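# Move one bottle from the cabinet upright onto the bench

## Task

Take exactly one bottle out of the cabinet and set it standing upright on the bench, leaving the remaining two bottles inside the cabinet.

## Robot and tools

Robot: two arms, left_arm and right_arm, each a six-joint arm with a two-finger gripper. Each arm sits on its own carriage on a single floor track. left_rail is always the carriage on the +y side and carries left_arm; right_rail carries right_arm. The left gripper's fingers can fold inward when pushed, whether on a part near the palm or tip-first against a surface, so grip with the outer quarter of its pads. The right gripper's fingers stay rigid.

Scene frame (used in all results): fixed to the table, z = 0 on the table top, +z up, +x the direction the arms face, +y to their left. The track runs along y at x = 0, y = 0 at its middle, and the table edge is at x = 0.17 m. Each arm base is at x = 0, y = its carriage position_m, z = 0.04 m. On the gripper, fingers point along its own +z and close along its own y. end_effector_position is the spot between the pads when shut; fingertips extend about 33 mm past it (about 9 mm when fully open).

execute_actions(actions, cameras): runs actions in order. An action may hold rows, steps, until, and left_rail or right_rail commands.
- rows: up to 15 rows, one per control step (1/30 s). Every row is one flat list of 18 numbers in [-1, 1] covering both arms: left dx, dy, dz, rx, ry, rz, gripper position, force_limit, speed, then the same nine for the right. The six pose numbers are an offset, not a pose: measured from that arm's Hand target as it was when the action began, along that Hand target's own axes. Every row is counted from that same start, not from the row before. 1.0 = 0.6 m or 180 degrees; rx, ry, rz form a single rotation vector. All zeros re-commands the current Hand target. Orientation is clipped to within 32 degrees of the measured one each step. Ramp offsets gradually (about 0.01 per row) for gentle motion.
- Gripper numbers are absolute commands: position +1 fully open (140 mm), about -0.8 pads touch, -1 closes until blocked. force_limit and speed run -1 to +1 (both start at +1); higher means harder and faster closing. Always resend your current gripper values for an arm you leave alone; 0 is a real command.
- steps: 1 to 450, default 15, at least the number of rows. After the last row the arm keeps heading to that target.
- until: ends early when rail conditions hold, e.g. {"left_rail": {"position_status": ["!=", "moving"]}} or {"all": {"status": "ended"}}. Comparisons: =, !=, <, <=, >, >=.
- Rails: {"left_rail": {"position_m": p}} is an absolute place on the track in metres; left_rail -0.8 to 1.5, right_rail -1.5 to 0.8. speed_m_s 0.01 to 1; acceleration_factor 0.1 to 1; {"stop": true} brakes. Keep carriages at least 0.78 m apart. To drive: send position_m, then an action waiting until position_status is not moving. Let the carriage arrive before aiming the arm at scene points. Any bad value refuses the whole call.
- Images return only for an empty actions list or when cameras names them.

move(target, speed, blend, stop_force, zero, blocking, cameras): straight-line gripper paths. target is one 18-number row or a list of up to 15 rows, same layout and scale as rows; every row is an offset from the Hand targets at the move's start, not from the previous target. speed: m/s, 0.002 to 3.6, default 0.25 (one value or one per target). blend: corner rounding in metres, 0 = stop at each target. stop_force: 3 to 120 N, ends a path on contact; unreliable for light touches or while the gripper turns; omit it when backing off something. zero (with stop_force) re-zeros the force reading first, default true. blocking=false returns early; then call wait or stop before any new rows or move. Result adds a move: line (done, off_target, held, fault, etc.).

wait(seconds 0 to 10); stop() brakes a running move; zoom_image(camera, region=[x0,y0,x1,y1] pixels, at most 504 by 504) on cam_high, cam_front, cam_side, cam_left_wrist or cam_right_wrist; zero_wrist_force(arm); read_manual(section); finished_scene(scene 1 or 2), irreversible, only when the bottle stands stably on the bench with the robot let go.

Results: end_effector_position (m), end_effector_quat_wxyz, velocities; Hand target (base for next offsets); Joint positions per arm: rail (m), then shoulder pan, shoulder lift, elbow, wrist 1, wrist 2, wrist 3 (rad); joint torques; Wrist force/torque in the gripper's own axes; Wrist depth grid (7x7, mm); motor temperatures. object_status: 0 moving, 1 blocked while opening, 2 blocked while closing (check for 2 after a grip), 3 reached the command or pads met. position_measured is in counts: 3 open, about 139 = 60 mm, 200 = 20 mm, 230 pads meet. Rail position_status: moving, done, contact_stop, time_out, stopped, stopped_with_arm, stopped_for_other_arm, stopped_for_other_carriage; position_answer taken or not_taken.

Avoid: any object ending on the floor, track or metal strip (fails the scene); dropping or releasing a moving part; fast impacts on the cabinet or table; targets even slightly past a firm contact (torque fault, or about 150 N force fault, stops the arm for 10 s); wrist torque over about 12 N m from a heavy part held off-centre; the two arms touching or one gripper closing on the other; paths passing near an arm's own base; long stretched holds that overheat motors (brakes at 85 °C).

Each tool is called after "Emit:" by a JSON object that holds its "api" and its "payload", one argument or row to a line.

## Session

Emit:
{"api": "execute_actions", "payload": {
  "actions": []
}}

Scene clock: 0.00 s.
left_arm: end_effector_position=(+0.3456, +1.0505, +0.5800) position_measured=3 object_status=3 end_effector_quat_wxyz=(+0.000, +0.000, +1.000, +0.000) | right_arm: end_effector_position=(+0.3456, -1.0530, +0.5800) position_measured=3 object_status=3 end_effector_quat_wxyz=(+0.000, +0.000, +1.000, +0.000)
Joint positions: left_arm=[1.023 -0.316 -1.725 0.971 -0.816 -1.571 -0.316] | right_arm=[-1.08 -0.316 -1.725 0.971 -0.816 -1.571 -0.316]
Joint velocities: within noise
Joint torques (N m): no reading
Motor temperatures (°C): left_arm=[32 26 28 37 33 37] | right_arm=[30 29 33 34 37 36]
Wrist force (N): no reading
Wrist torque (N m): no reading
Wrist force, peak (N): no reading
Wrist depth (mm): cam_left_wrist=[637 - - - 604 622 630 / - - - - - - 648 / 673 652 - 716 690 - - / 707 127 749 - 675 - 127 / - 120 707 - - 793 110 / - - - - 921 819 104 / 1724 1778 1806 1778 1792 1778 1806] | cam_right_wrist=[668 656 607 609 634 662 634 / - - - 692 664 - 644 / 745 713 - - - - 687 / - 144 732 750 - - 124 / - 117 780 792 792 - 106 / - 873 - - - 816 102 / - 1869 1790 1761 1853 1806 1869]
Hand target: left_arm +0.3456, +1.0505, +0.5800; +0.000, +0.000, +1.000, +0.000 | right_arm +0.3456, -1.0530, +0.5800; +0.000, +0.000, +1.000, +0.000
Tool commands: left_gripper/position=+1.0 left_gripper/force_limit=+1.0 left_gripper/speed=+1.0 right_gripper/position=+1.0 right_gripper/force_limit=+1.0 right_gripper/speed=+1.0
left_rail: position_m=1.023 position_status=done
right_rail: position_m=-1.080 position_status=done

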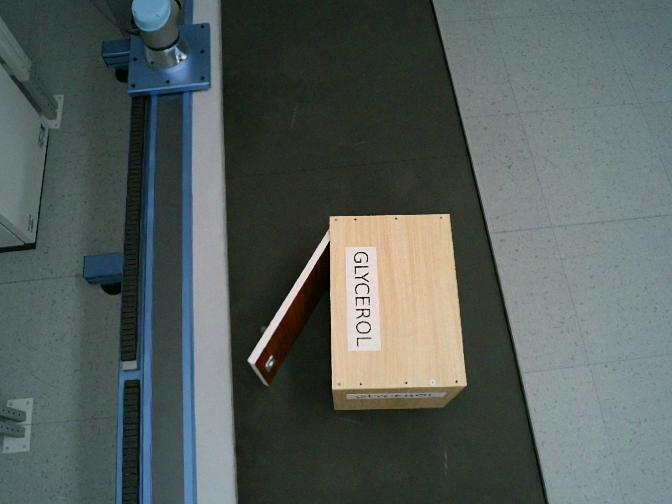

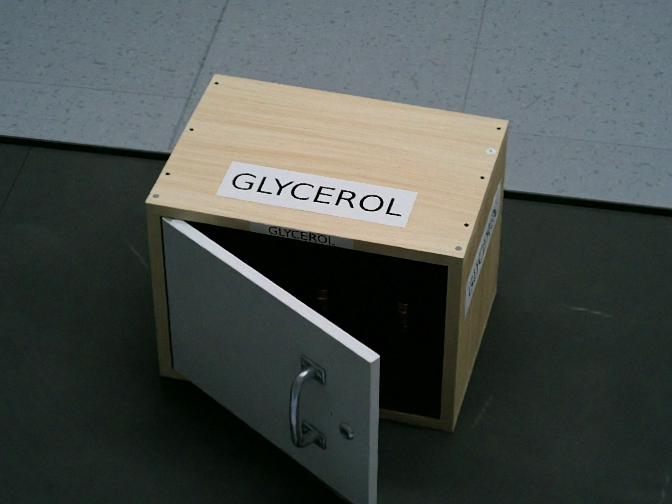

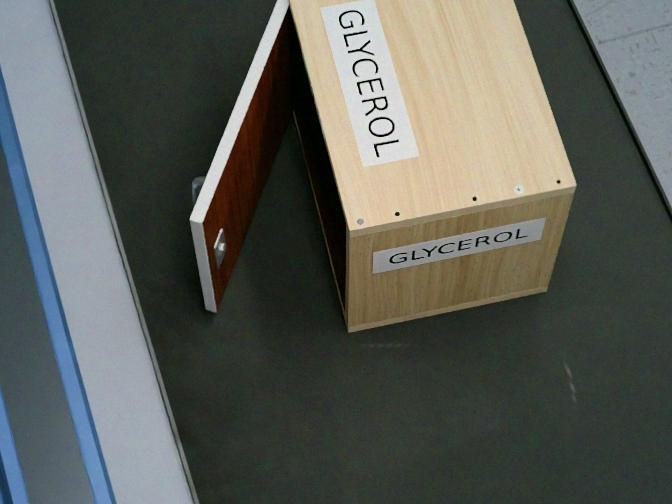

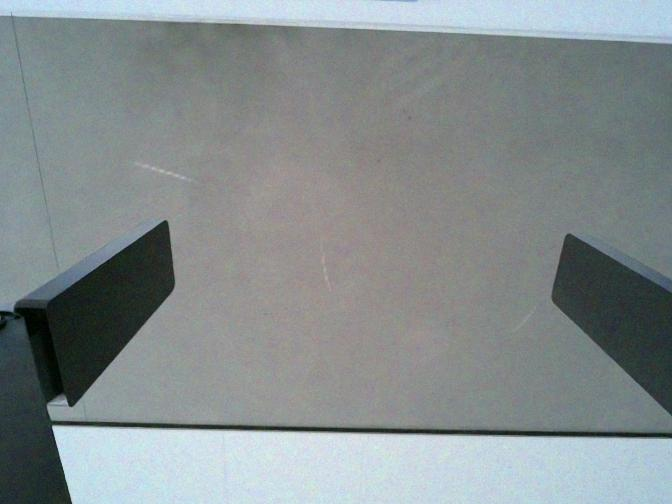

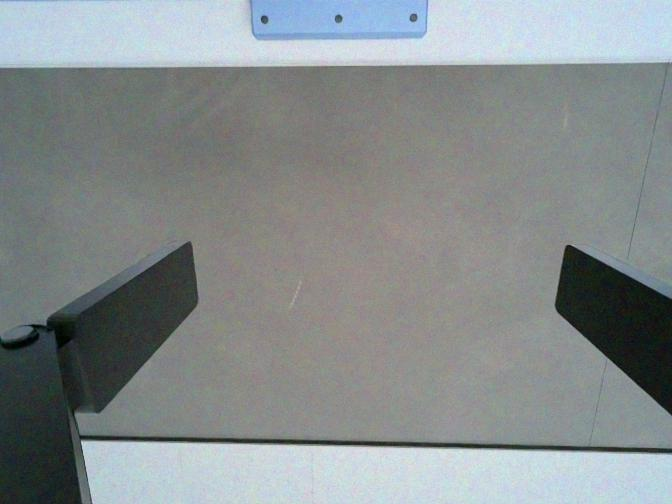

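Emit:
{"api": "zoom_image", "payload": {
  "camera": "cam_front",
  "region": [260, 220, 470, 440]
}}

Emit:
{"api": "execute_actions", "payload": {
  "actions": [
    {"right_rail":{"position_m":-0.55,"speed_m_s":0.4,"acceleration_factor":0.5},"steps":120,"until":{"right_rail":{"position_status":["!=","moving"]}}}
  ]
}}

Scaled by 2.291 from the camera's 672x504 image, which has a finer 960x720 frame.

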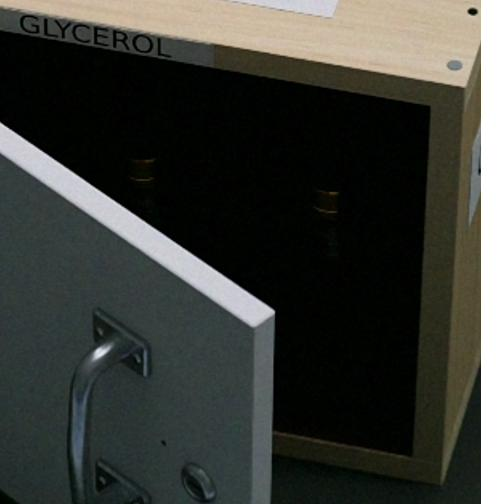

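Scene clock: 10.47 s.
left_arm: end_effector_position=(+0.3456, +1.0505, +0.5800) position_measured=3 object_status=3 end_effector_quat_wxyz=(+0.000, +0.000, +1.000, +0.000) | right_arm: end_effector_position=(+0.3456, -0.5228, +0.5800) position_measured=3 object_status=3 end_effector_quat_wxyz=(+0.000, +0.000, +1.000, +0.000)
Joint positions: left_arm=[1.023 -0.316 -1.725 0.971 -0.816 -1.571 -0.316] | right_arm=[-0.55 -0.316 -1.725 0.971 -0.816 -1.571 -0.316]
Joint torques (N m): left_arm=[-0.52 -11.06 -18.24 -2.98 0.09 0.29] | right_arm=[0.32 -12.38 -18.59 -2.81 0.31 -0.05]
Wrist force (N): left_arm=[-0.1 0.1 0.1] | right_arm=[-0.1 -0.3 -0.1]
Wrist torque (N m): left_arm=[0.02 0.03 -0.01] | right_arm=[-0.05 0.02 -0.01]
Wrist force, peak (N): left_arm=[-0.4 0.5 -0.2] | right_arm=[-0.4 -2.0 0.2]
Wrist depth (mm): cam_left_wrist=[641 - 599 637 610 647 627 / - - 696 - 675 - - / 634 - - 759 692 - - / - 123 - - - - 129 / - 120 759 822 816 774 114 / - - - - - - 104 / 1751 1806 1778 1806 1821 1751 1711] | cam_right_wrist=[664 666 650 607 650 648 634 / 696 - 687 664 - - - / - 764 - - 710 656 715 / - 732 - 772 753 725 498 / - 125 783 769 - 737 107 / - 823 804 - - - 106 / - 2291 1837 1775 1732 1902 545]
Hand target: left_arm +0.3456, +1.0505, +0.5800; +0.000, +0.000, +1.000, +0.000 | right_arm +0.3456, -0.5228, +0.5800; +0.000, +0.000, +1.000, +0.000
Tool commands: left_gripper/position=+1.0 left_gripper/force_limit=+1.0 left_gripper/speed=+1.0 right_gripper/position=+1.0 right_gripper/force_limit=+1.0 right_gripper/speed=+1.0
left_rail: position_m=1.023 position_status=done
right_rail: position_m=-0.550 speed_m_s=0.40 position_status=done

Emit:
{"api": "execute_actions", "payload": {
  "actions": [
    {"rows":[[0,0,0,0,0,0,1,1,1,0,0,0,0,0,0,-1,-1,-0.3]],"right_rail":{"position_m":-0.35},"steps":150,"until":{"right_rail":{"position_status":["!=","moving"]}}}
  ]
}}

Emit:
{"api": "move", "payload": {
  "target": [
    [0,0,0,0,0,0,1,1,1,0.051,0.3047,0,0,0,0,-1,-1,-0.3],
    [0,0,0,0,0,0,1,1,1,0.051,0.3047,0.633,0,0,0,-1,-1,-0.3]
  ],
  "cameras": ["all"]
}}

Scene clock: 17.37 s.
left_arm: end_effector_position=(+0.3456, +1.0505, +0.5800) position_measured=3 object_status=3 end_effector_quat_wxyz=(+0.000, +0.000, +1.000, +0.000) | right_arm: end_effector_position=(+0.3456, -0.3228, +0.5800) position_measured=232 object_status=3 end_effector_quat_wxyz=(+0.000, +0.000, +1.000, +0.000)
Joint positions: left_arm=[1.023 -0.316 -1.725 0.971 -0.816 -1.571 -0.316] | right_arm=[-0.35 -0.316 -1.725 0.971 -0.816 -1.571 -0.316]
Joint torques (N m): left_arm=[0.71 -10.88 -18.98 -3.07 -0.1 0.49] | right_arm=[1.35 -13.19 -19.97 -2.91 0.15 -0.15]
Wrist force (N): left_arm=[-0.2 0.4 -0.1] | right_arm=[0.0 -0.5 -0.2]
Wrist torque (N m): left_arm=[0.07 0.05 -0.01] | right_arm=[-0.09 -0.01 -0.01]
Wrist force, peak (N): left_arm=[-0.4 0.5 0.2] | right_arm=[0.0 -1.7 -0.3]
Wrist depth (mm): cam_left_wrist=[- - - 627 665 645 634 / - - - - - - - / - - 700 688 711 - - / 713 123 - - - - 725 / - 119 749 804 828 - 114 / - 859 834 793 - - 104 / 1821 1764 1821 1778 1806 1821 -] | cam_right_wrist=[640 - 646 604 640 646 642 / - - - - 660 636 642 / - 727 - - 753 - - / 761 - - 151 582 699 683 / 780 778 83 - 90 430 424 / 829 - 67 - - - - / - - - - - - -]
Hand target: left_arm +0.3456, +1.0505, +0.5800; +0.000, +0.000, +1.000, +0.000 | right_arm +0.3456, -0.3228, +0.5800; +0.000, +0.000, +1.000, +0.000
Off the commanded pose: left_arm 0.000 m, 0 deg | right_arm 0.000 m, 0 deg.
left_rail: position_m=1.023 position_status=done
right_rail: position_m=-0.350 speed_m_s=0.40 position_status=done

Scene clock: 21.03 s.
left_arm: end_effector_position=(+0.3456, +1.0505, +0.5800) position_measured=3 object_status=3 end_effector_quat_wxyz=(+0.000, +0.000, +1.000, +0.000) | right_arm: end_effector_position=(+0.3150, -0.1399, +0.2003) position_measured=232 object_status=3 end_effector_quat_wxyz=(+0.000, +0.000, +1.000, +0.000)
Joint positions: left_arm=[1.023 -0.316 -1.725 0.971 -0.816 -1.571 -0.316] | right_arm=[-0.35 0.228 -1.87 2.12 -1.821 -1.571 0.228]
Joint torques (N m): left_arm=[0.84 -11.19 -17.86 -3.09 -0.07 0.64] | right_arm=[6.62 2.83 -8.3 -4.93 1.84 1.09]
Wrist force (N): left_arm=[-0.3 0.0 -0.1] | right_arm=[0.0 -0.5 0.2]
Wrist torque (N m): left_arm=[0.00 0.06 -0.01] | right_arm=[-0.09 -0.01 -0.04]
Wrist force, peak (N): left_arm=[-0.2 0.6 0.0] | right_arm=[0.3 -0.2 2.1]
Wrist depth (mm): cam_left_wrist=[- - - 630 632 632 650 / - - - - - 625 732 / - 681 - - 700 696 - / 707 128 - - - 720 128 / - 119 736 834 - - 114 / - 840 825 831 825 - 104 / 1792 1792 1764 1806 1737 1821 1865] | cam_right_wrist=[- 294 298 293 291 293 292 / 317 - - - 295 294 - / - 333 - - 330 142 96 / - - - - 330 - 151 / 372 - 87 - 90 90 337 / 389 - 67 - - - 349 / - - - - - - -]
Hand target: left_arm +0.3456, +1.0505, +0.5800; +0.000, +0.000, +1.000, +0.000 | right_arm +0.3150, -0.1399, +0.2002; +0.000, +0.000, +1.000, +0.000
Off the commanded pose: left_arm 0.000 m, 0 deg | right_arm 0.000 m, 0 deg.
left_rail: position_m=1.023 position_status=done
right_rail: position_m=-0.350 speed_m_s=0.40 position_status=done
move: done
camera_calibration:
cam_right_wrist: T_world_to_cam=[[0.0150573, 0.998906, -0.0442752, 0.153255], [0.956791, -0.00153436, 0.290772, -0.34564], [0.290386, -0.0467403, -0.955768, 0.2322], [0, 0, 0, 1]] pos_world=[0.26097, -0.142765, 0.329217]

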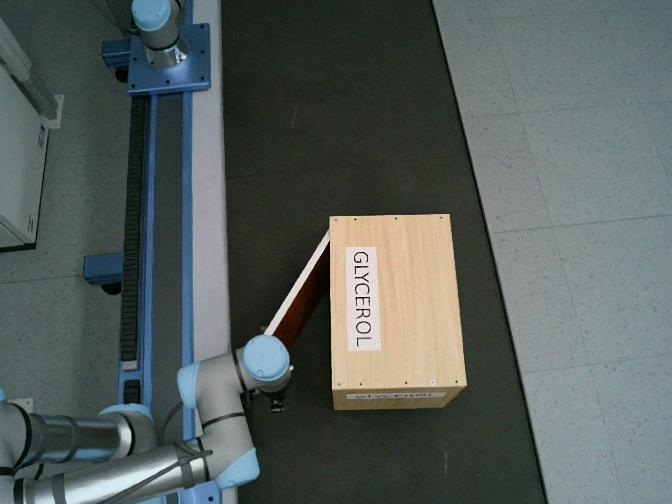

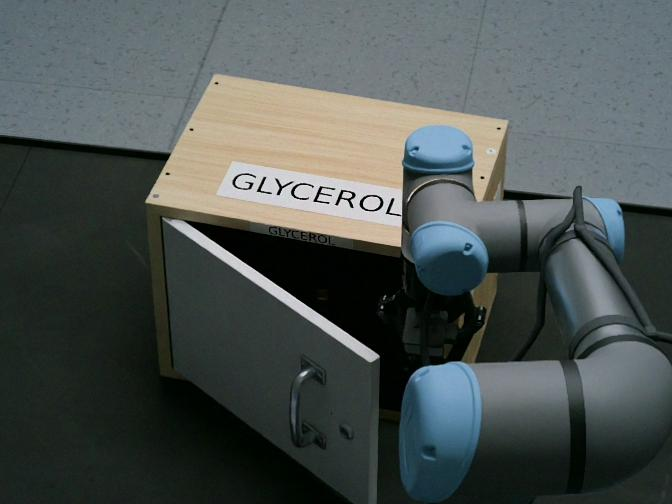

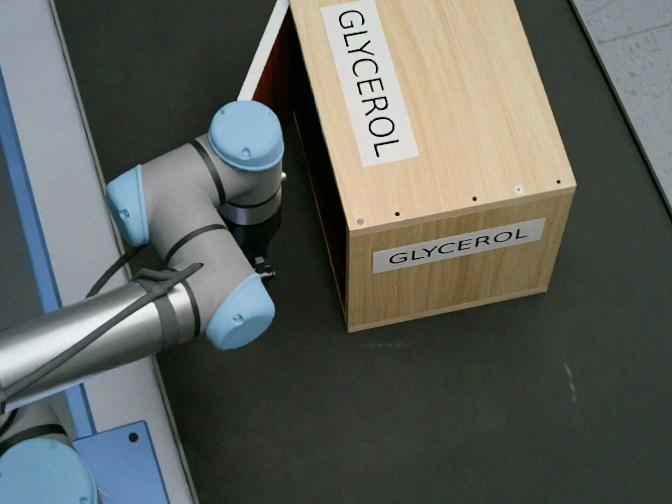

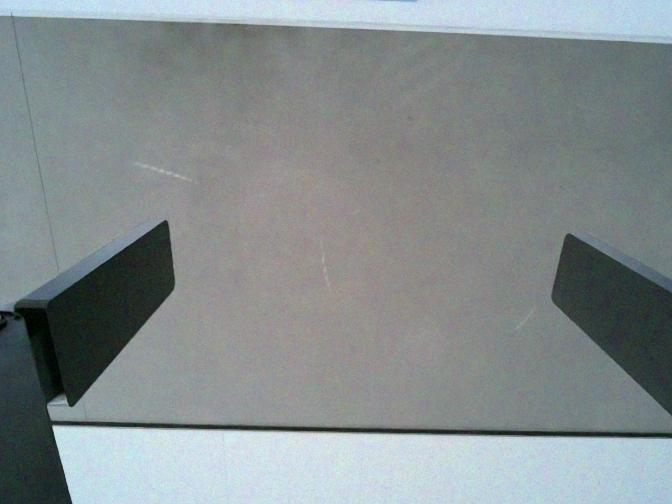

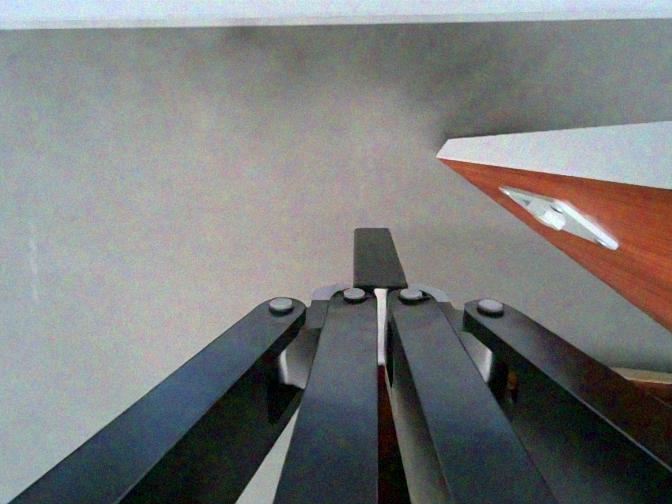

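Emit:
{"api": "move", "payload": {
  "target": [
    [0,0,0,0,0,0,1,1,1,0.01,0.215,0,0,0,0,-1,-1,-0.3],
    [0,0,0,0,0,0,1,1,1,0.098,0.272,0,0,0,0,-1,-1,-0.3],
    [0,0,0,0,0,0,1,1,1,0.192,0.367,0,0,0,0,-1,-1,-0.3],
    [0,0,0,0,0,0,1,1,1,0.255,0.48,0,0,0,0,-1,-1,-0.3],
    [0,0,0,0,0,0,1,1,1,0.287,0.608,0,0,0,0,-1,-1,-0.3],
    [0,0,0,0,0,0,1,1,1,0.285,0.74,0,0,0,0,-1,-1,-0.3]
  ],
  "blend": 0.02,
  "speed": 0.09,
  "stop_force": 45,
  "cameras": ["all"]
}}

Scene clock: 30.37 s.
left_arm: end_effector_position=(+0.3456, +1.0505, +0.5800) position_measured=3 object_status=3 end_effector_quat_wxyz=(+0.000, +0.000, +1.000, +0.000) | right_arm: end_effector_position=(+0.1440, +0.3041, +0.2002) position_measured=232 object_status=3 end_effector_quat_wxyz=(+0.000, +0.000, +1.000, +0.000)
Joint positions: left_arm=[1.023 -0.316 -1.725 0.971 -0.816 -1.571 -0.316] | right_arm=[-0.35 1.154 -1.153 1.357 -1.775 -1.571 1.154]
Joint torques (N m): left_arm=[1.53 -10.46 -19.01 -3.2 -0.13 0.98] | right_arm=[11.49 -15.49 -43.27 -0.45 -1.51 1.54]
Wrist force (N): left_arm=[-0.3 0.2 0.1] | right_arm=[0.5 -1.4 -0.2]
Wrist torque (N m): left_arm=[0.03 0.06 0.00] | right_arm=[-0.14 -0.07 -0.06]
Wrist force, peak (N): left_arm=[-0.6 0.3 0.2] | right_arm=[-1.8 -2.2 -0.3]
Wrist depth (mm): cam_left_wrist=[622 620 - 620 627 - 636 / 656 632 - - 662 705 - / 656 - 732 - - - - / - 128 718 - - 729 129 / - 120 - - - - 114 / - - - - - - 104 / 1724 1806 1792 1792 1821 1806 1865] | cam_right_wrist=[297 291 284 280 276 268 264 / 344 327 299 312 311 310 298 / 352 343 337 333 319 315 310 / - 345 - 333 253 160 311 / - 367 83 - 90 117 96 / - - 67 - - - - / - - - - - - -]
Hand target: left_arm +0.3456, +1.0505, +0.5800; +0.000, +0.000, +1.000, +0.000 | right_arm +0.1440, +0.3041, +0.2002; +0.000, +0.000, +1.000, +0.000
Off the commanded pose: left_arm 0.000 m, 0 deg | right_arm 0.000 m, 0 deg.
left_rail: position_m=1.023 position_status=done
right_rail: position_m=-0.350 speed_m_s=0.40 position_status=done
move: done
camera_calibration:
cam_right_wrist: T_world_to_cam=[[0.0150573, 0.998906, -0.0442752, -0.28779], [0.956791, -0.00153436, 0.290772, -0.181414], [0.290386, -0.0467403, -0.955768, 0.302488], [0, 0, 0, 1]] pos_world=[0.09007, 0.301335, 0.329117]

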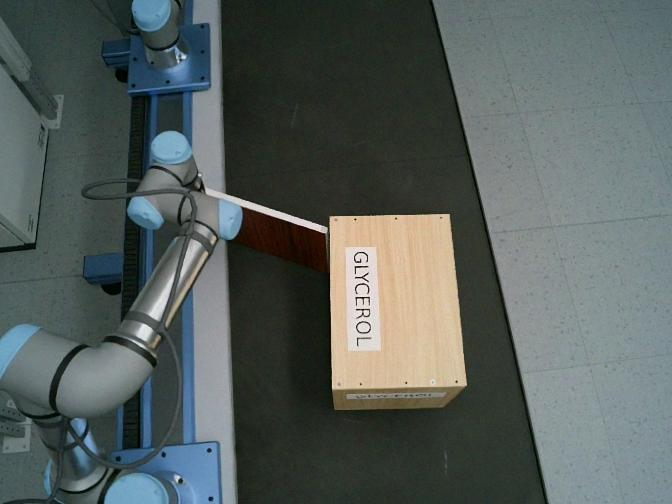

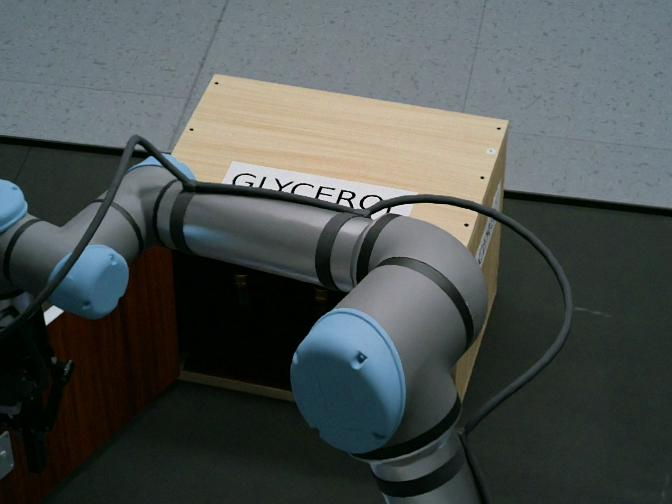

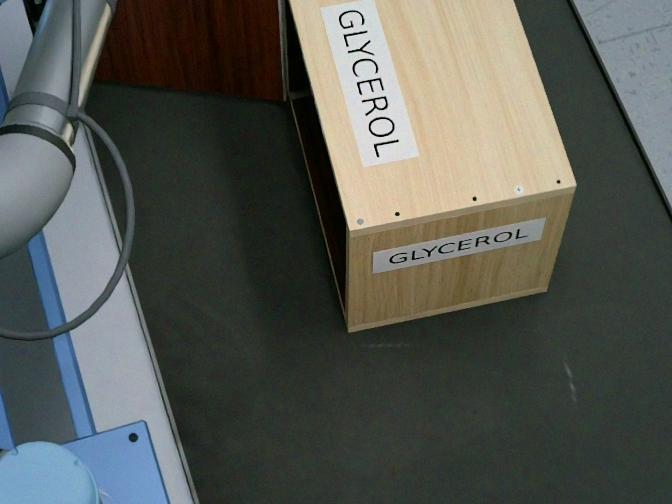

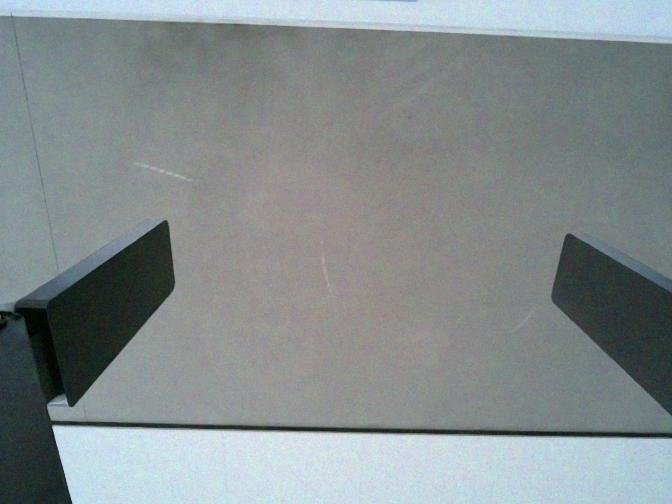

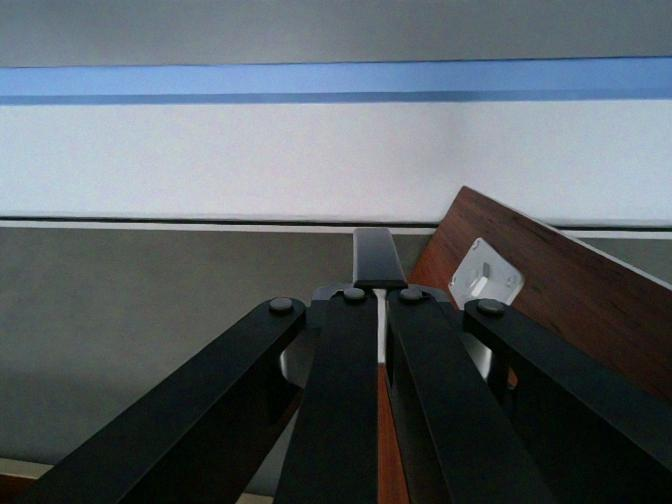

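Emit:
{"api": "move", "payload": {
  "target": [
    [0,0,0,0,0,0,1,1,1,-0.2,-0.27,0,0,0,0,-1,-1,-0.3],
    [0,0,0,0,0,0,1,1,1,-0.2,-0.3,-0.42,0,0,0,-1,-1,-0.3]
  ],
  "blend": 0.05
}}

Emit:
{"api": "execute_actions", "payload": {
  "actions": [
    {"rows":[[0,0,0,0,0,0,1,1,1,0,0,0,0,0,0,1,-1,-0.3]],"right_rail":{"position_m":-0.65},"steps":150,"until":{"right_rail":{"position_status":["!=","moving"]}}}
  ]
}}

Emit:
{"api": "move", "payload": {
  "target": [
    [0,0,0,0,0,0,1,1,1,0,0,0,0,0,0.4,1,-1,-0.3],
    [0,0,0,0,0,0,1,1,1,0,0,0,0,0,0.8,1,-1,-0.3],
    [0,0,0,0,0,0,1,1,1,0,0,0,0,0,1,1,-1,-0.3]
  ],
  "blend": 0.02,
  "speed": 0.6,
  "cameras": ["all"]
}}

Scene clock: 37.00 s.
left_arm: end_effector_position=(+0.3456, +1.0505, +0.5800) position_measured=3 object_status=3 end_effector_quat_wxyz=(+0.000, +0.000, +1.000, +0.000) | right_arm: end_effector_position=(+0.2640, +0.1240, +0.4522) position_measured=232 object_status=3 end_effector_quat_wxyz=(+0.000, +0.000, +1.000, +0.000)
Joint positions: left_arm=[1.023 -0.316 -1.725 0.971 -0.816 -1.571 -0.316] | right_arm=[-0.35 0.814 -1.429 1.064 -1.206 -1.571 0.814]
Joint torques (N m): left_arm=[1.22 -11.14 -18.92 -3.27 -0.3 1.24] | right_arm=[-2.93 -8.3 -44.62 -0.66 -1.49 -0.82]
Wrist force (N): left_arm=[-0.4 0.2 0.4] | right_arm=[-0.2 -0.4 0.2]
Wrist torque (N m): left_arm=[0.04 0.08 -0.01] | right_arm=[-0.05 0.06 0.08]
Wrist force, peak (N): left_arm=[-0.4 0.3 0.4] | right_arm=[7.6 1.0 1.3]
Wrist depth (mm): cam_left_wrist=[- - - 641 - 623 632 / - - - - 774 - 650 / - - - - 637 - 713 / - 123 - 694 - - 139 / - 120 - - - 787 114 / - - - - - - 104 / - 1806 1778 1792 1792 1792 1806] | cam_right_wrist=[505 559 535 506 522 522 - / 539 584 573 552 537 526 286 / - - 567 - 581 - - / - - 646 576 529 372 - / - 517 87 - 91 - - / - - 67 - - - - / - - - - - - -]
Hand target: left_arm +0.3456, +1.0505, +0.5800; +0.000, +0.000, +1.000, +0.000 | right_arm +0.2640, +0.1241, +0.4522; +0.000, +0.000, +1.000, +0.000
Off the commanded pose: left_arm 0.000 m, 0 deg | right_arm 0.000 m, 0 deg.
left_rail: position_m=1.023 position_status=done
right_rail: position_m=-0.350 speed_m_s=0.40 position_status=done
move: done

Scene clock: 38.67 s.
left_arm: end_effector_position=(+0.3456, +1.0505, +0.5800) position_measured=3 object_status=3 end_effector_quat_wxyz=(+0.000, +0.000, +1.000, +0.000) | right_arm: end_effector_position=(+0.2640, -0.1759, +0.4522) position_measured=3 object_status=0 end_effector_quat_wxyz=(+0.000, +0.000, +1.000, +0.000)
Joint positions: left_arm=[1.023 -0.316 -1.725 0.971 -0.816 -1.571 -0.316] | right_arm=[-0.65 0.814 -1.429 1.064 -1.206 -1.571 0.814]
Joint torques (N m): left_arm=[1.55 -10.68 -17.55 -3.39 -0.3 1.26] | right_arm=[4.85 -13.82 -32.96 -1.06 -1.38 0.54]
Wrist force (N): left_arm=[-0.3 0.0 0.1] | right_arm=[-0.2 -0.3 0.2]
Wrist torque (N m): left_arm=[0.00 0.07 0.00] | right_arm=[-0.03 0.06 0.07]
Wrist force, peak (N): left_arm=[-0.3 0.5 0.0] | right_arm=[-0.3 -1.6 0.3]
Wrist depth (mm): cam_left_wrist=[- 607 652 643 605 634 630 / - - - - - 654 - / - - - - - - - / 713 127 - - - 152 136 / - 121 - - - - 114 / - - - - - - 104 / 1778 1792 1792 1792 1764 1792 1835] | cam_right_wrist=[507 558 568 541 533 527 513 / 552 571 555 567 551 537 523 / - 598 - 564 - 529 541 / - 145 574 605 571 576 124 / - 117 650 630 600 592 107 / - 110 685 648 610 644 106 / - 756 - 703 327 323 317]
Hand target: left_arm +0.3456, +1.0505, +0.5800; +0.000, +0.000, +1.000, +0.000 | right_arm +0.2640, -0.1759, +0.4522; +0.000, +0.000, +1.000, +0.000
Off the commanded pose: left_arm 0.000 m, 0 deg | right_arm 0.000 m, 0 deg.
left_rail: position_m=1.023 position_status=done
right_rail: position_m=-0.650 speed_m_s=0.40 position_status=done

Scene clock: 42.23 s.
left_arm: end_effector_position=(+0.3456, +1.0505, +0.5800) position_measured=3 object_status=3 end_effector_quat_wxyz=(+0.000, +0.000, +1.000, +0.000) | right_arm: end_effector_position=(+0.2640, -0.1759, +0.4522) position_measured=3 object_status=3 end_effector_quat_wxyz=(+0.000, +1.000, +0.000, +0.000)
Joint positions: left_arm=[1.023 -0.316 -1.725 0.971 -0.816 -1.571 -0.316] | right_arm=[-0.65 0.814 -1.429 1.064 -1.206 -1.571 3.956]
Joint torques (N m): left_arm=[1.12 -11.14 -18.68 -3.39 -0.25 1.15] | right_arm=[6.66 -7.71 -40.74 -0.68 -1.33 1.02]
Wrist force (N): left_arm=[0.0 0.2 0.0] | right_arm=[-0.4 -0.1 -0.1]
Wrist torque (N m): left_arm=[0.04 0.01 -0.01] | right_arm=[0.02 0.11 -0.06]
Wrist force, peak (N): left_arm=[-0.1 0.4 0.5] | right_arm=[-0.7 -0.6 0.4]
Wrist depth (mm): cam_left_wrist=[- - - 636 620 - 620 / 663 632 - - - - - / - - - - - - 713 / - 127 - - - - 718 / - 120 759 - - - 114 / - 793 785 - 834 - 104 / 1778 1792 1792 1806 1806 1835 1806] | cam_right_wrist=[502 - - 506 - 508 470 / - - 535 538 - 559 - / - - 530 570 564 - - / 632 612 625 614 618 605 556 / - 117 - - - - 106 / - 1704 1626 1639 1691 1578 106 / - 1853 1806 1790 1761 1533 475]
Hand target: left_arm +0.3456, +1.0505, +0.5800; +0.000, +0.000, +1.000, +0.000 | right_arm +0.2640, -0.1759, +0.4522; +0.000, +1.000, +0.000, +0.000
Off the commanded pose: left_arm 0.000 m, 0 deg | right_arm 0.000 m, 0 deg.
left_rail: position_m=1.023 position_status=done
right_rail: position_m=-0.650 speed_m_s=0.40 position_status=done
move: done
camera_calibration:
cam_right_wrist: T_world_to_cam=[[-0.0148708, -0.998906, -0.0443322, -0.142456], [-0.956767, 0.00133511, 0.290854, 0.135396], [-0.290477, 0.0467408, -0.95574, 0.65584], [0, 0, 0, 1]] pos_world=[0.317931, -0.173135, 0.581116]

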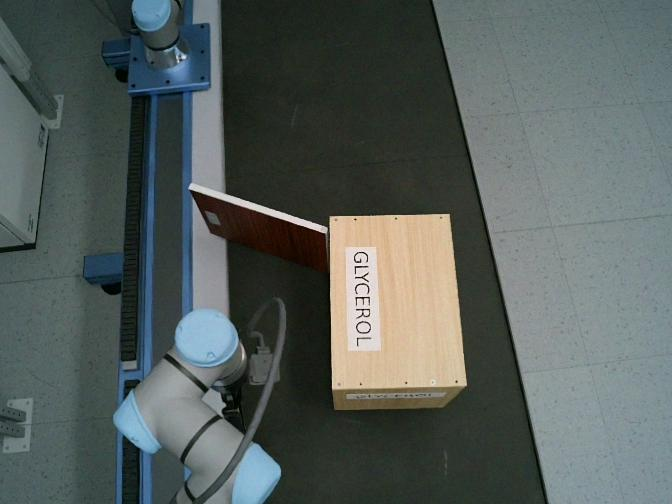

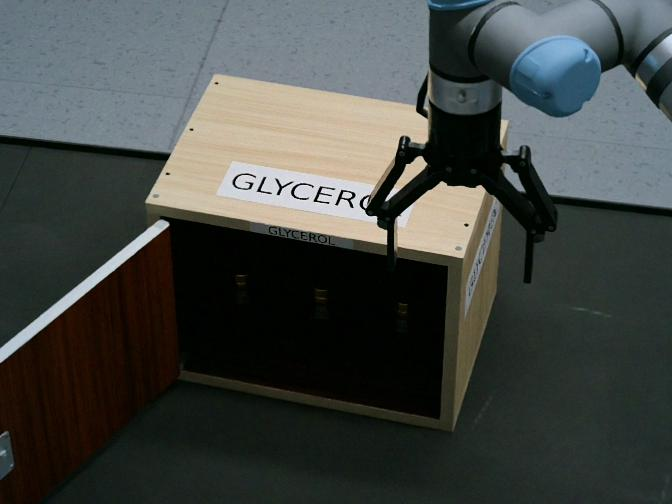

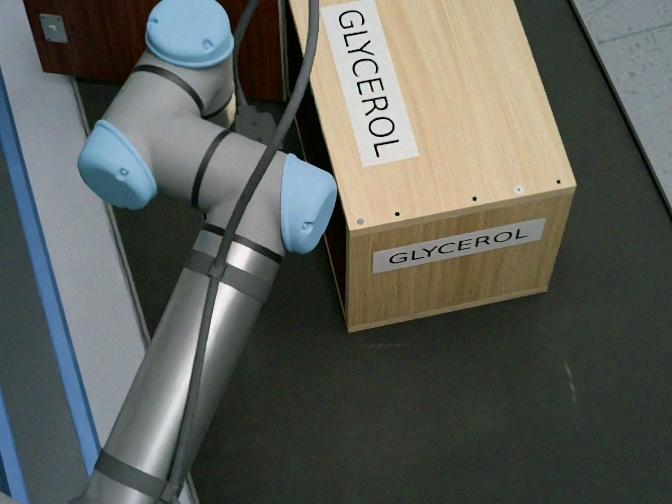

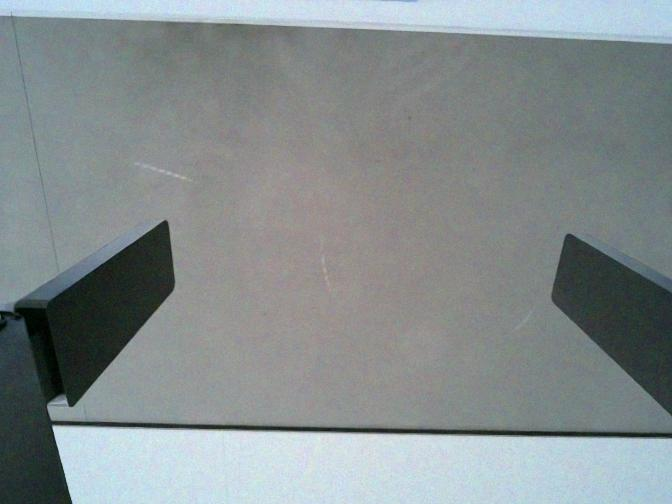

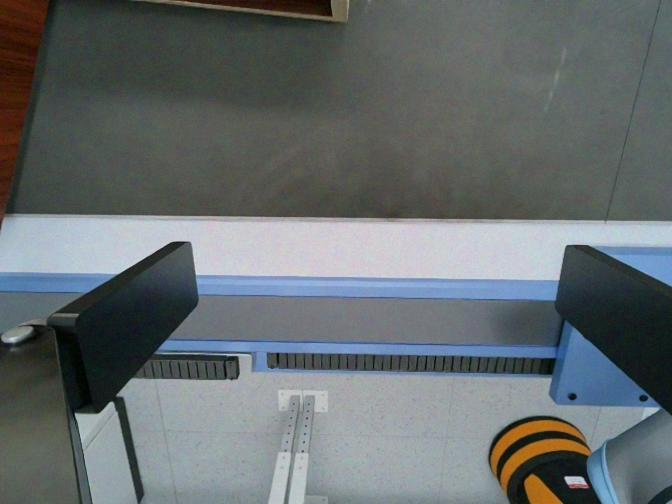

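Emit:
{"api": "move", "payload": {
  "target": [
    [0,0,0,0,0,0,1,1,1,-0.157,-0.243,0.1,0,0.2,0,1,-1,-0.3],
    [0,0,0,0,0,0,1,1,1,-0.157,-0.243,0.2,0,0.42,0,1,-1,-0.3]
  ],
  "blend": 0.02,
  "speed": 0.4,
  "cameras": ["cam_right_wrist","cam_high","cam_front"]
}}

Scene clock: 46.23 s.
left_arm: end_effector_position=(+0.3456, +1.0505, +0.5800) position_measured=3 object_status=3 end_effector_quat_wxyz=(+0.000, +0.000, +1.000, +0.000) | right_arm: end_effector_position=(+0.1698, -0.0301, +0.3322) position_measured=3 object_status=3 end_effector_quat_wxyz=(+0.000, +0.790, +0.000, +0.613)
Joint positions: left_arm=[1.023 -0.316 -1.725 0.971 -0.816 -1.571 -0.316] | right_arm=[-0.65 1.568 -1.153 1.636 -2.064 -2.89 4.702]
Joint torques (N m): left_arm=[1.75 -11.19 -18.11 -3.49 -0.41 1.26] | right_arm=[9.81 -14.23 -6.41 -5.2 -5.74 -0.93]
Wrist force (N): left_arm=[-0.2 0.3 0.2] | right_arm=[2.1 -0.1 0.4]
Wrist torque (N m): left_arm=[0.07 0.05 0.00] | right_arm=[-0.26 -0.48 0.30]
Wrist force, peak (N): left_arm=[-0.1 0.6 -0.2] | right_arm=[3.7 1.9 -2.3]
Wrist depth (mm): cam_left_wrist=[- 610 599 - 581 637 636 / 663 - - - - - - / - 729 739 - - 685 - / - 127 - - - - 127 / - 127 736 785 - - 114 / - - 828 843 - 900 104 / 1792 1806 1806 1778 1792 1792 1806] | cam_right_wrist=[2919 - - 4097 5463 - - / - 405 482 483 431 - - / - 522 705 701 656 3228 3278 / 363 144 672 666 602 - 131 / - 124 561 549 548 590 106 / - - 464 - - - 101 / - - - 382 - - -]
Hand target: left_arm +0.3456, +1.0505, +0.5800; +0.000, +0.000, +1.000, +0.000 | right_arm +0.1698, -0.0301, +0.3322; +0.000, +0.790, +0.000, +0.613
Off the commanded pose: left_arm 0.000 m, 0 deg | right_arm 0.000 m, 0 deg.
left_rail: position_m=1.023 position_status=done
right_rail: position_m=-0.650 speed_m_s=0.40 position_status=done
move: done
camera_calibration:
cam_right_wrist: T_world_to_cam=[[0.0389135, -0.998915, -0.0255803, -0.0189215], [-0.519717, 0.00163194, -0.854337, 0.386234], [0.853452, 0.0465398, -0.51909, 0.167703], [0, 0, 0, 1]] pos_world=[0.0583422, -0.0273362, 0.416543]
Images, in order (width x height): cam_high 672x504, cam_front 672x504, cam_right_wrist 672x504.

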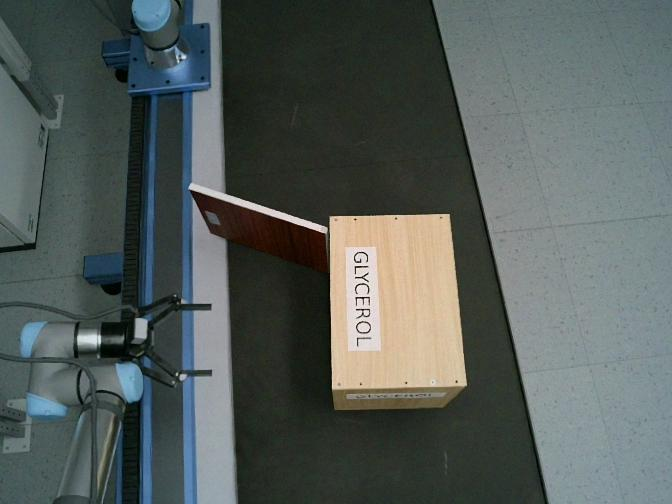

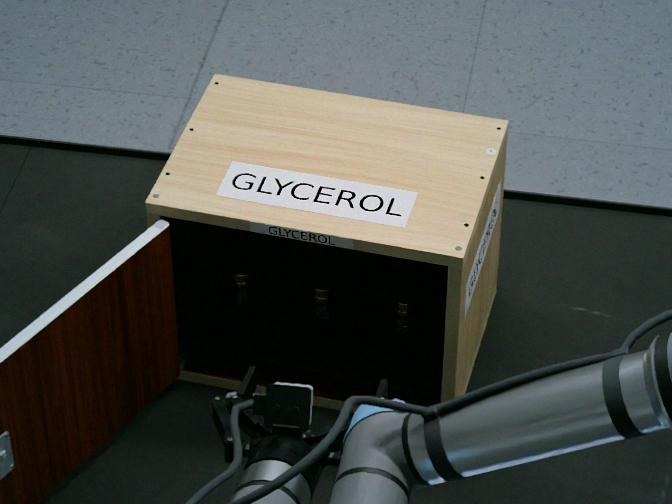

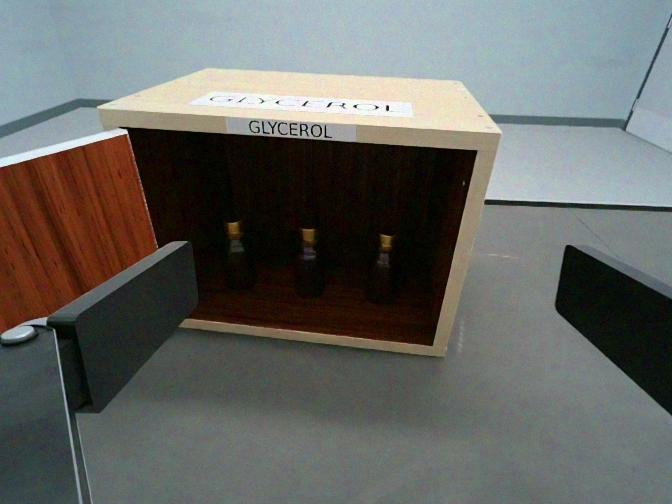

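Emit:
{"api": "zoom_image", "payload": {
  "camera": "cam_right_wrist",
  "region": [190, 180, 490, 370]
}}

Scaled by 1.680 from the camera's 672x504 image, which has a finer 960x720 frame.

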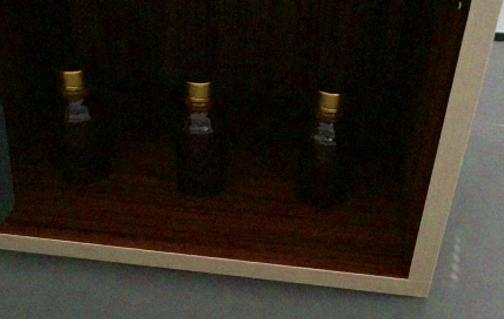

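Emit:
{"api": "move", "payload": {
  "target": [0,0,0,0,0,0,1,1,1,-0.1957,0.0667,0.3772,0,0,0,0.3,-1,-0.5],
  "cameras": ["all"]
}}

Emit:
{"api": "zoom_image", "payload": {
  "camera": "cam_right_wrist",
  "region": [180, 100, 520, 400]
}}

Scene clock: 61.83 s.
left_arm: end_effector_position=(+0.3456, +1.0505, +0.5800) position_measured=3 object_status=3 end_effector_quat_wxyz=(+0.000, +0.000, +1.000, +0.000) | right_arm: end_effector_position=(+0.3598, -0.0701, +0.1622) position_measured=91 object_status=3 end_effector_quat_wxyz=(+0.000, +0.790, +0.000, +0.613)
Joint positions: left_arm=[1.023 -0.316 -1.725 0.971 -0.816 -1.571 -0.316] | right_arm=[-0.65 1.24 -0.77 1.804 -3.507 -2.729 3.768]
Joint torques (N m): left_arm=[1.67 -11.09 -18.85 -3.38 -0.39 1.14] | right_arm=[-10.77 -17.3 -0.69 -4.73 1.5 -1.35]
Wrist force (N): left_arm=[0.0 0.2 0.3] | right_arm=[1.9 0.1 0.4]
Wrist torque (N m): left_arm=[0.03 0.01 -0.01] | right_arm=[-0.22 -0.44 0.42]
Wrist force, peak (N): left_arm=[-0.6 0.1 0.2] | right_arm=[0.0 -0.5 -6.1]
Wrist depth (mm): cam_left_wrist=[- - - 623 - 623 639 / - - - - - - - / 720 705 692 - - 720 681 / - 128 685 751 - 720 135 / - 120 769 722 799 - 114 / - - 828 - 834 856 104 / - 1778 1792 1806 1778 - -] | cam_right_wrist=[341 431 435 421 404 221 159 / 347 462 479 458 439 211 4020 / 354 470 510 495 469 205 593 / 347 382 148 387 395 154 456 / 330 95 130 303 304 128 86 / - - 269 281 275 - - / - - 221 - - - -]
Hand target: left_arm +0.3456, +1.0505, +0.5800; +0.000, +0.000, +1.000, +0.000 | right_arm +0.3598, -0.0701, +0.1622; +0.000, +0.790, +0.000, +0.613
Off the commanded pose: left_arm 0.000 m, 0 deg | right_arm 0.000 m, 0 deg.
left_rail: position_m=1.023 position_status=done
right_rail: position_m=-0.650 speed_m_s=0.40 position_status=done
move: done
camera_calibration:
cam_right_wrist: T_world_to_cam=[[0.0389126, -0.998915, -0.0255817, -0.0706197], [-0.519717, 0.00163365, -0.854337, 0.339808], [0.853452, 0.0465397, -0.51909, -0.0808363], [0, 0, 0, 1]] pos_world=[0.248342, -0.0673362, 0.246543]

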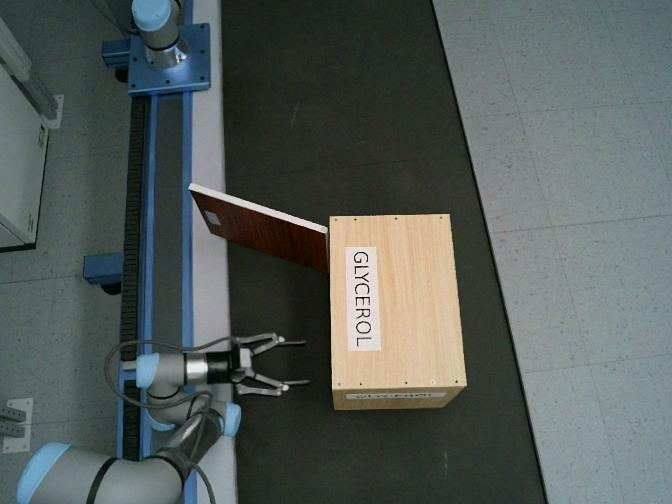

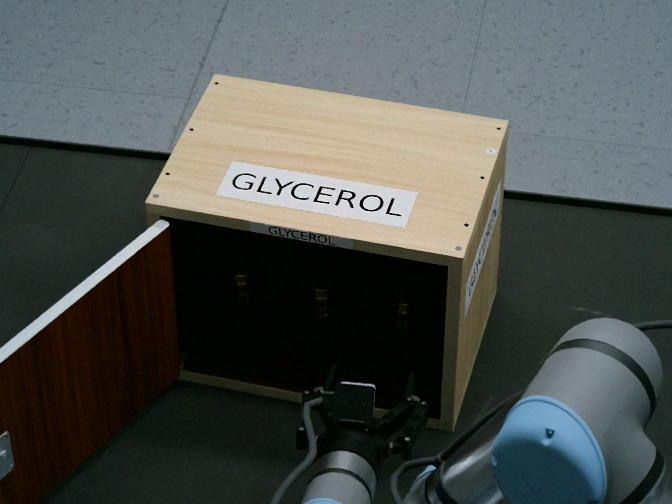

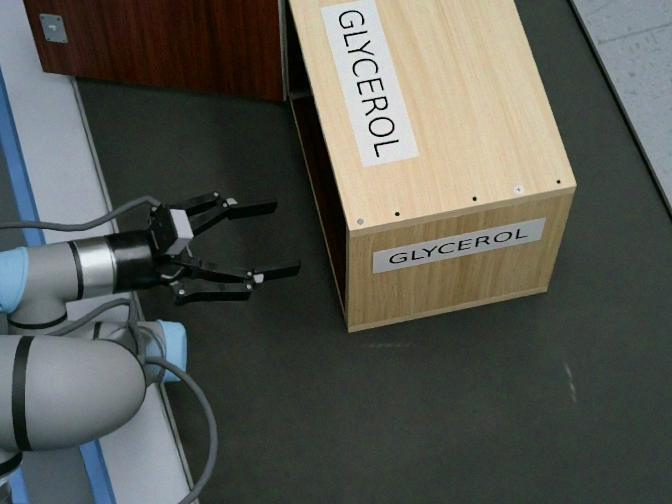

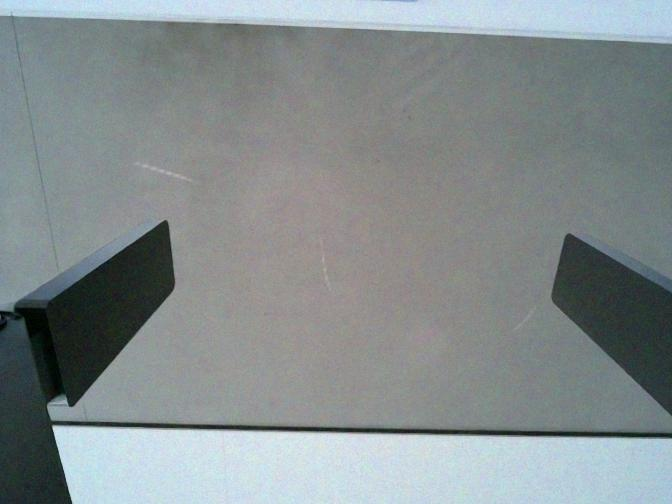

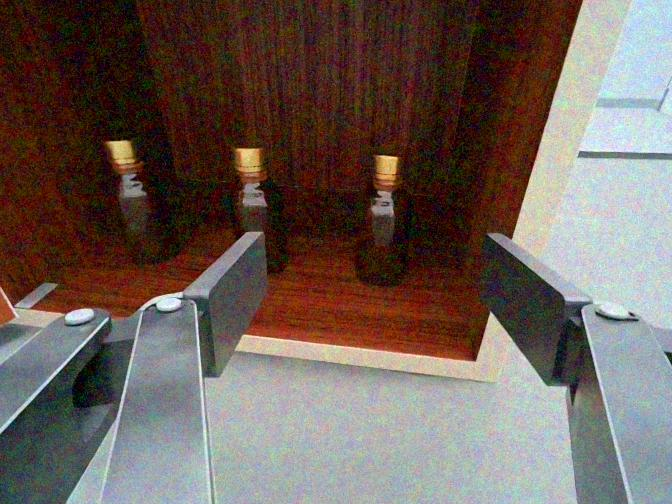

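Scaled by 1.482 from the camera's 672x504 image, which has a finer 960x720 frame.

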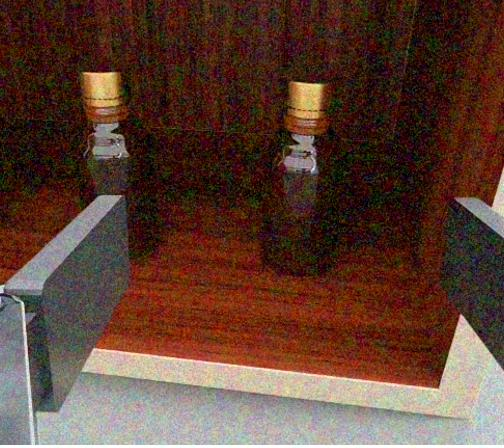

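Emit:
{"api": "move", "payload": {
  "target": [0,0,0,0,0,0,1,1,1,-0.0305,-0.15,0.1627,0,0,0,0.3,-1,-0.5],
  "cameras": ["cam_right_wrist","cam_front","cam_high"]
}}

Scene clock: 70.40 s.
left_arm: end_effector_position=(+0.3456, +1.0505, +0.5800) position_measured=3 object_status=3 end_effector_quat_wxyz=(+0.000, +0.000, +1.000, +0.000) | right_arm: end_effector_position=(+0.4498, +0.0198, +0.1202) position_measured=91 object_status=3 end_effector_quat_wxyz=(+0.000, +0.790, +0.000, +0.613)
Joint positions: left_arm=[1.023 -0.316 -1.725 0.971 -0.816 -1.571 -0.316] | right_arm=[-0.65 1.157 -0.523 1.399 -3.449 -2.661 3.657]
Joint torques (N m): left_arm=[1.69 -10.59 -18.93 -3.49 -0.66 1.25] | right_arm=[-10.8 -23.74 -30.38 -0.61 -4.24 -1.73]
Wrist force (N): left_arm=[-0.3 0.1 0.0] | right_arm=[2.9 -0.1 0.5]
Wrist torque (N m): left_arm=[0.01 0.07 0.00] | right_arm=[-0.25 -0.68 0.41]
Wrist force, peak (N): left_arm=[-0.2 0.6 0.3] | right_arm=[2.8 -0.8 1.3]
Wrist depth (mm): cam_left_wrist=[615 - - 629 636 630 645 / - - - 658 - - - / 692 - - - - 685 660 / - 137 720 - 746 707 128 / - 120 749 - 774 785 114 / - - 846 - - 849 104 / 1806 1792 1778 1724 1792 1835 -] | cam_right_wrist=[227 300 360 349 333 325 302 / 232 276 393 372 367 354 274 / 234 282 395 216 393 382 257 / 239 287 289 236 305 140 263 / - 95 147 237 238 127 93 / - - 202 199 195 188 - / - - 187 183 188 - -]
Hand target: left_arm +0.3456, +1.0505, +0.5800; +0.000, +0.000, +1.000, +0.000 | right_arm +0.4498, +0.0198, +0.1202; +0.000, +0.790, +0.000, +0.613
Off the commanded pose: left_arm 0.000 m, 0 deg | right_arm 0.000 m, 0 deg.
left_rail: position_m=1.023 position_status=done
right_rail: position_m=-0.650 speed_m_s=0.40 position_status=done
move: done
camera_calibration:
cam_right_wrist: T_world_to_cam=[[0.0392251, -0.998901, -0.025651, 0.0145152], [-0.519641, 0.00153455, -0.854383, 0.350541], [0.853484, 0.0468426, -0.51901, -0.183668], [0, 0, 0, 1]] pos_world=[0.338344, 0.0225648, 0.204543]
Images, in order (width x height): cam_high 672x504, cam_front 672x504, cam_right_wrist 672x504.

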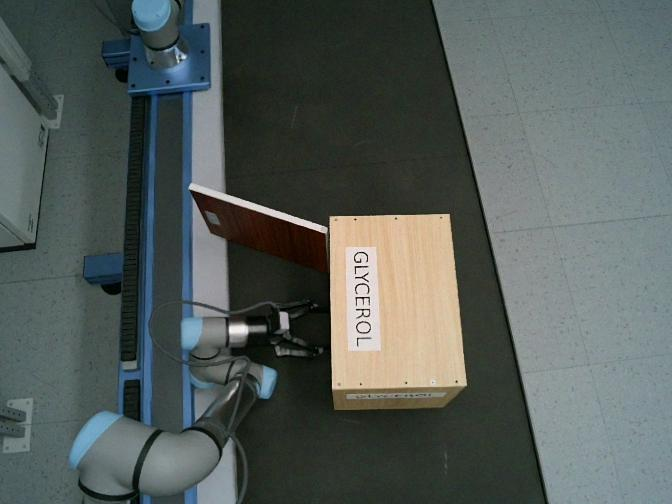

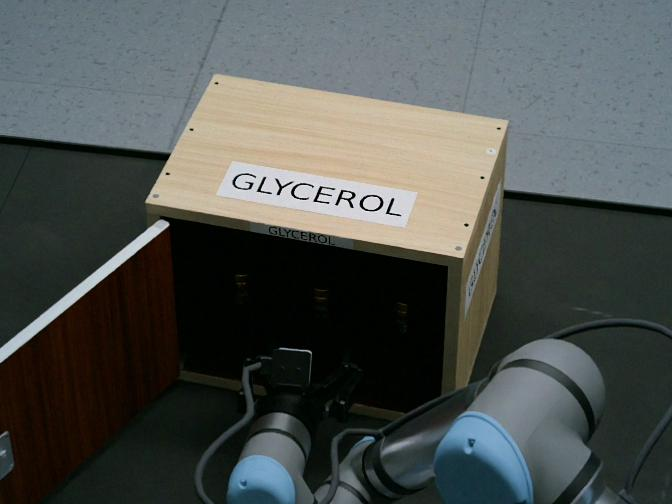

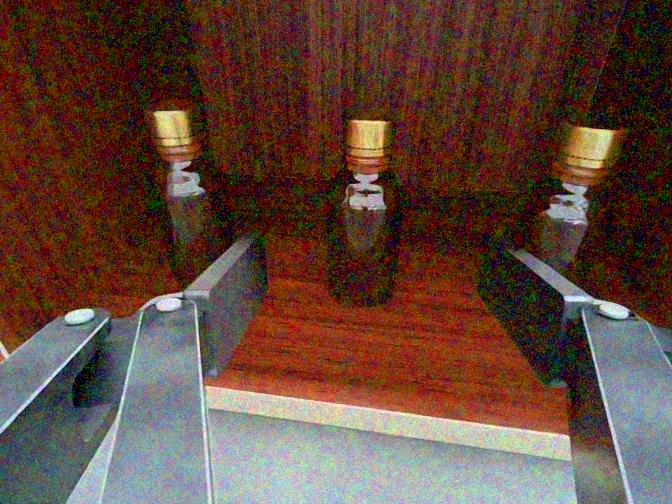

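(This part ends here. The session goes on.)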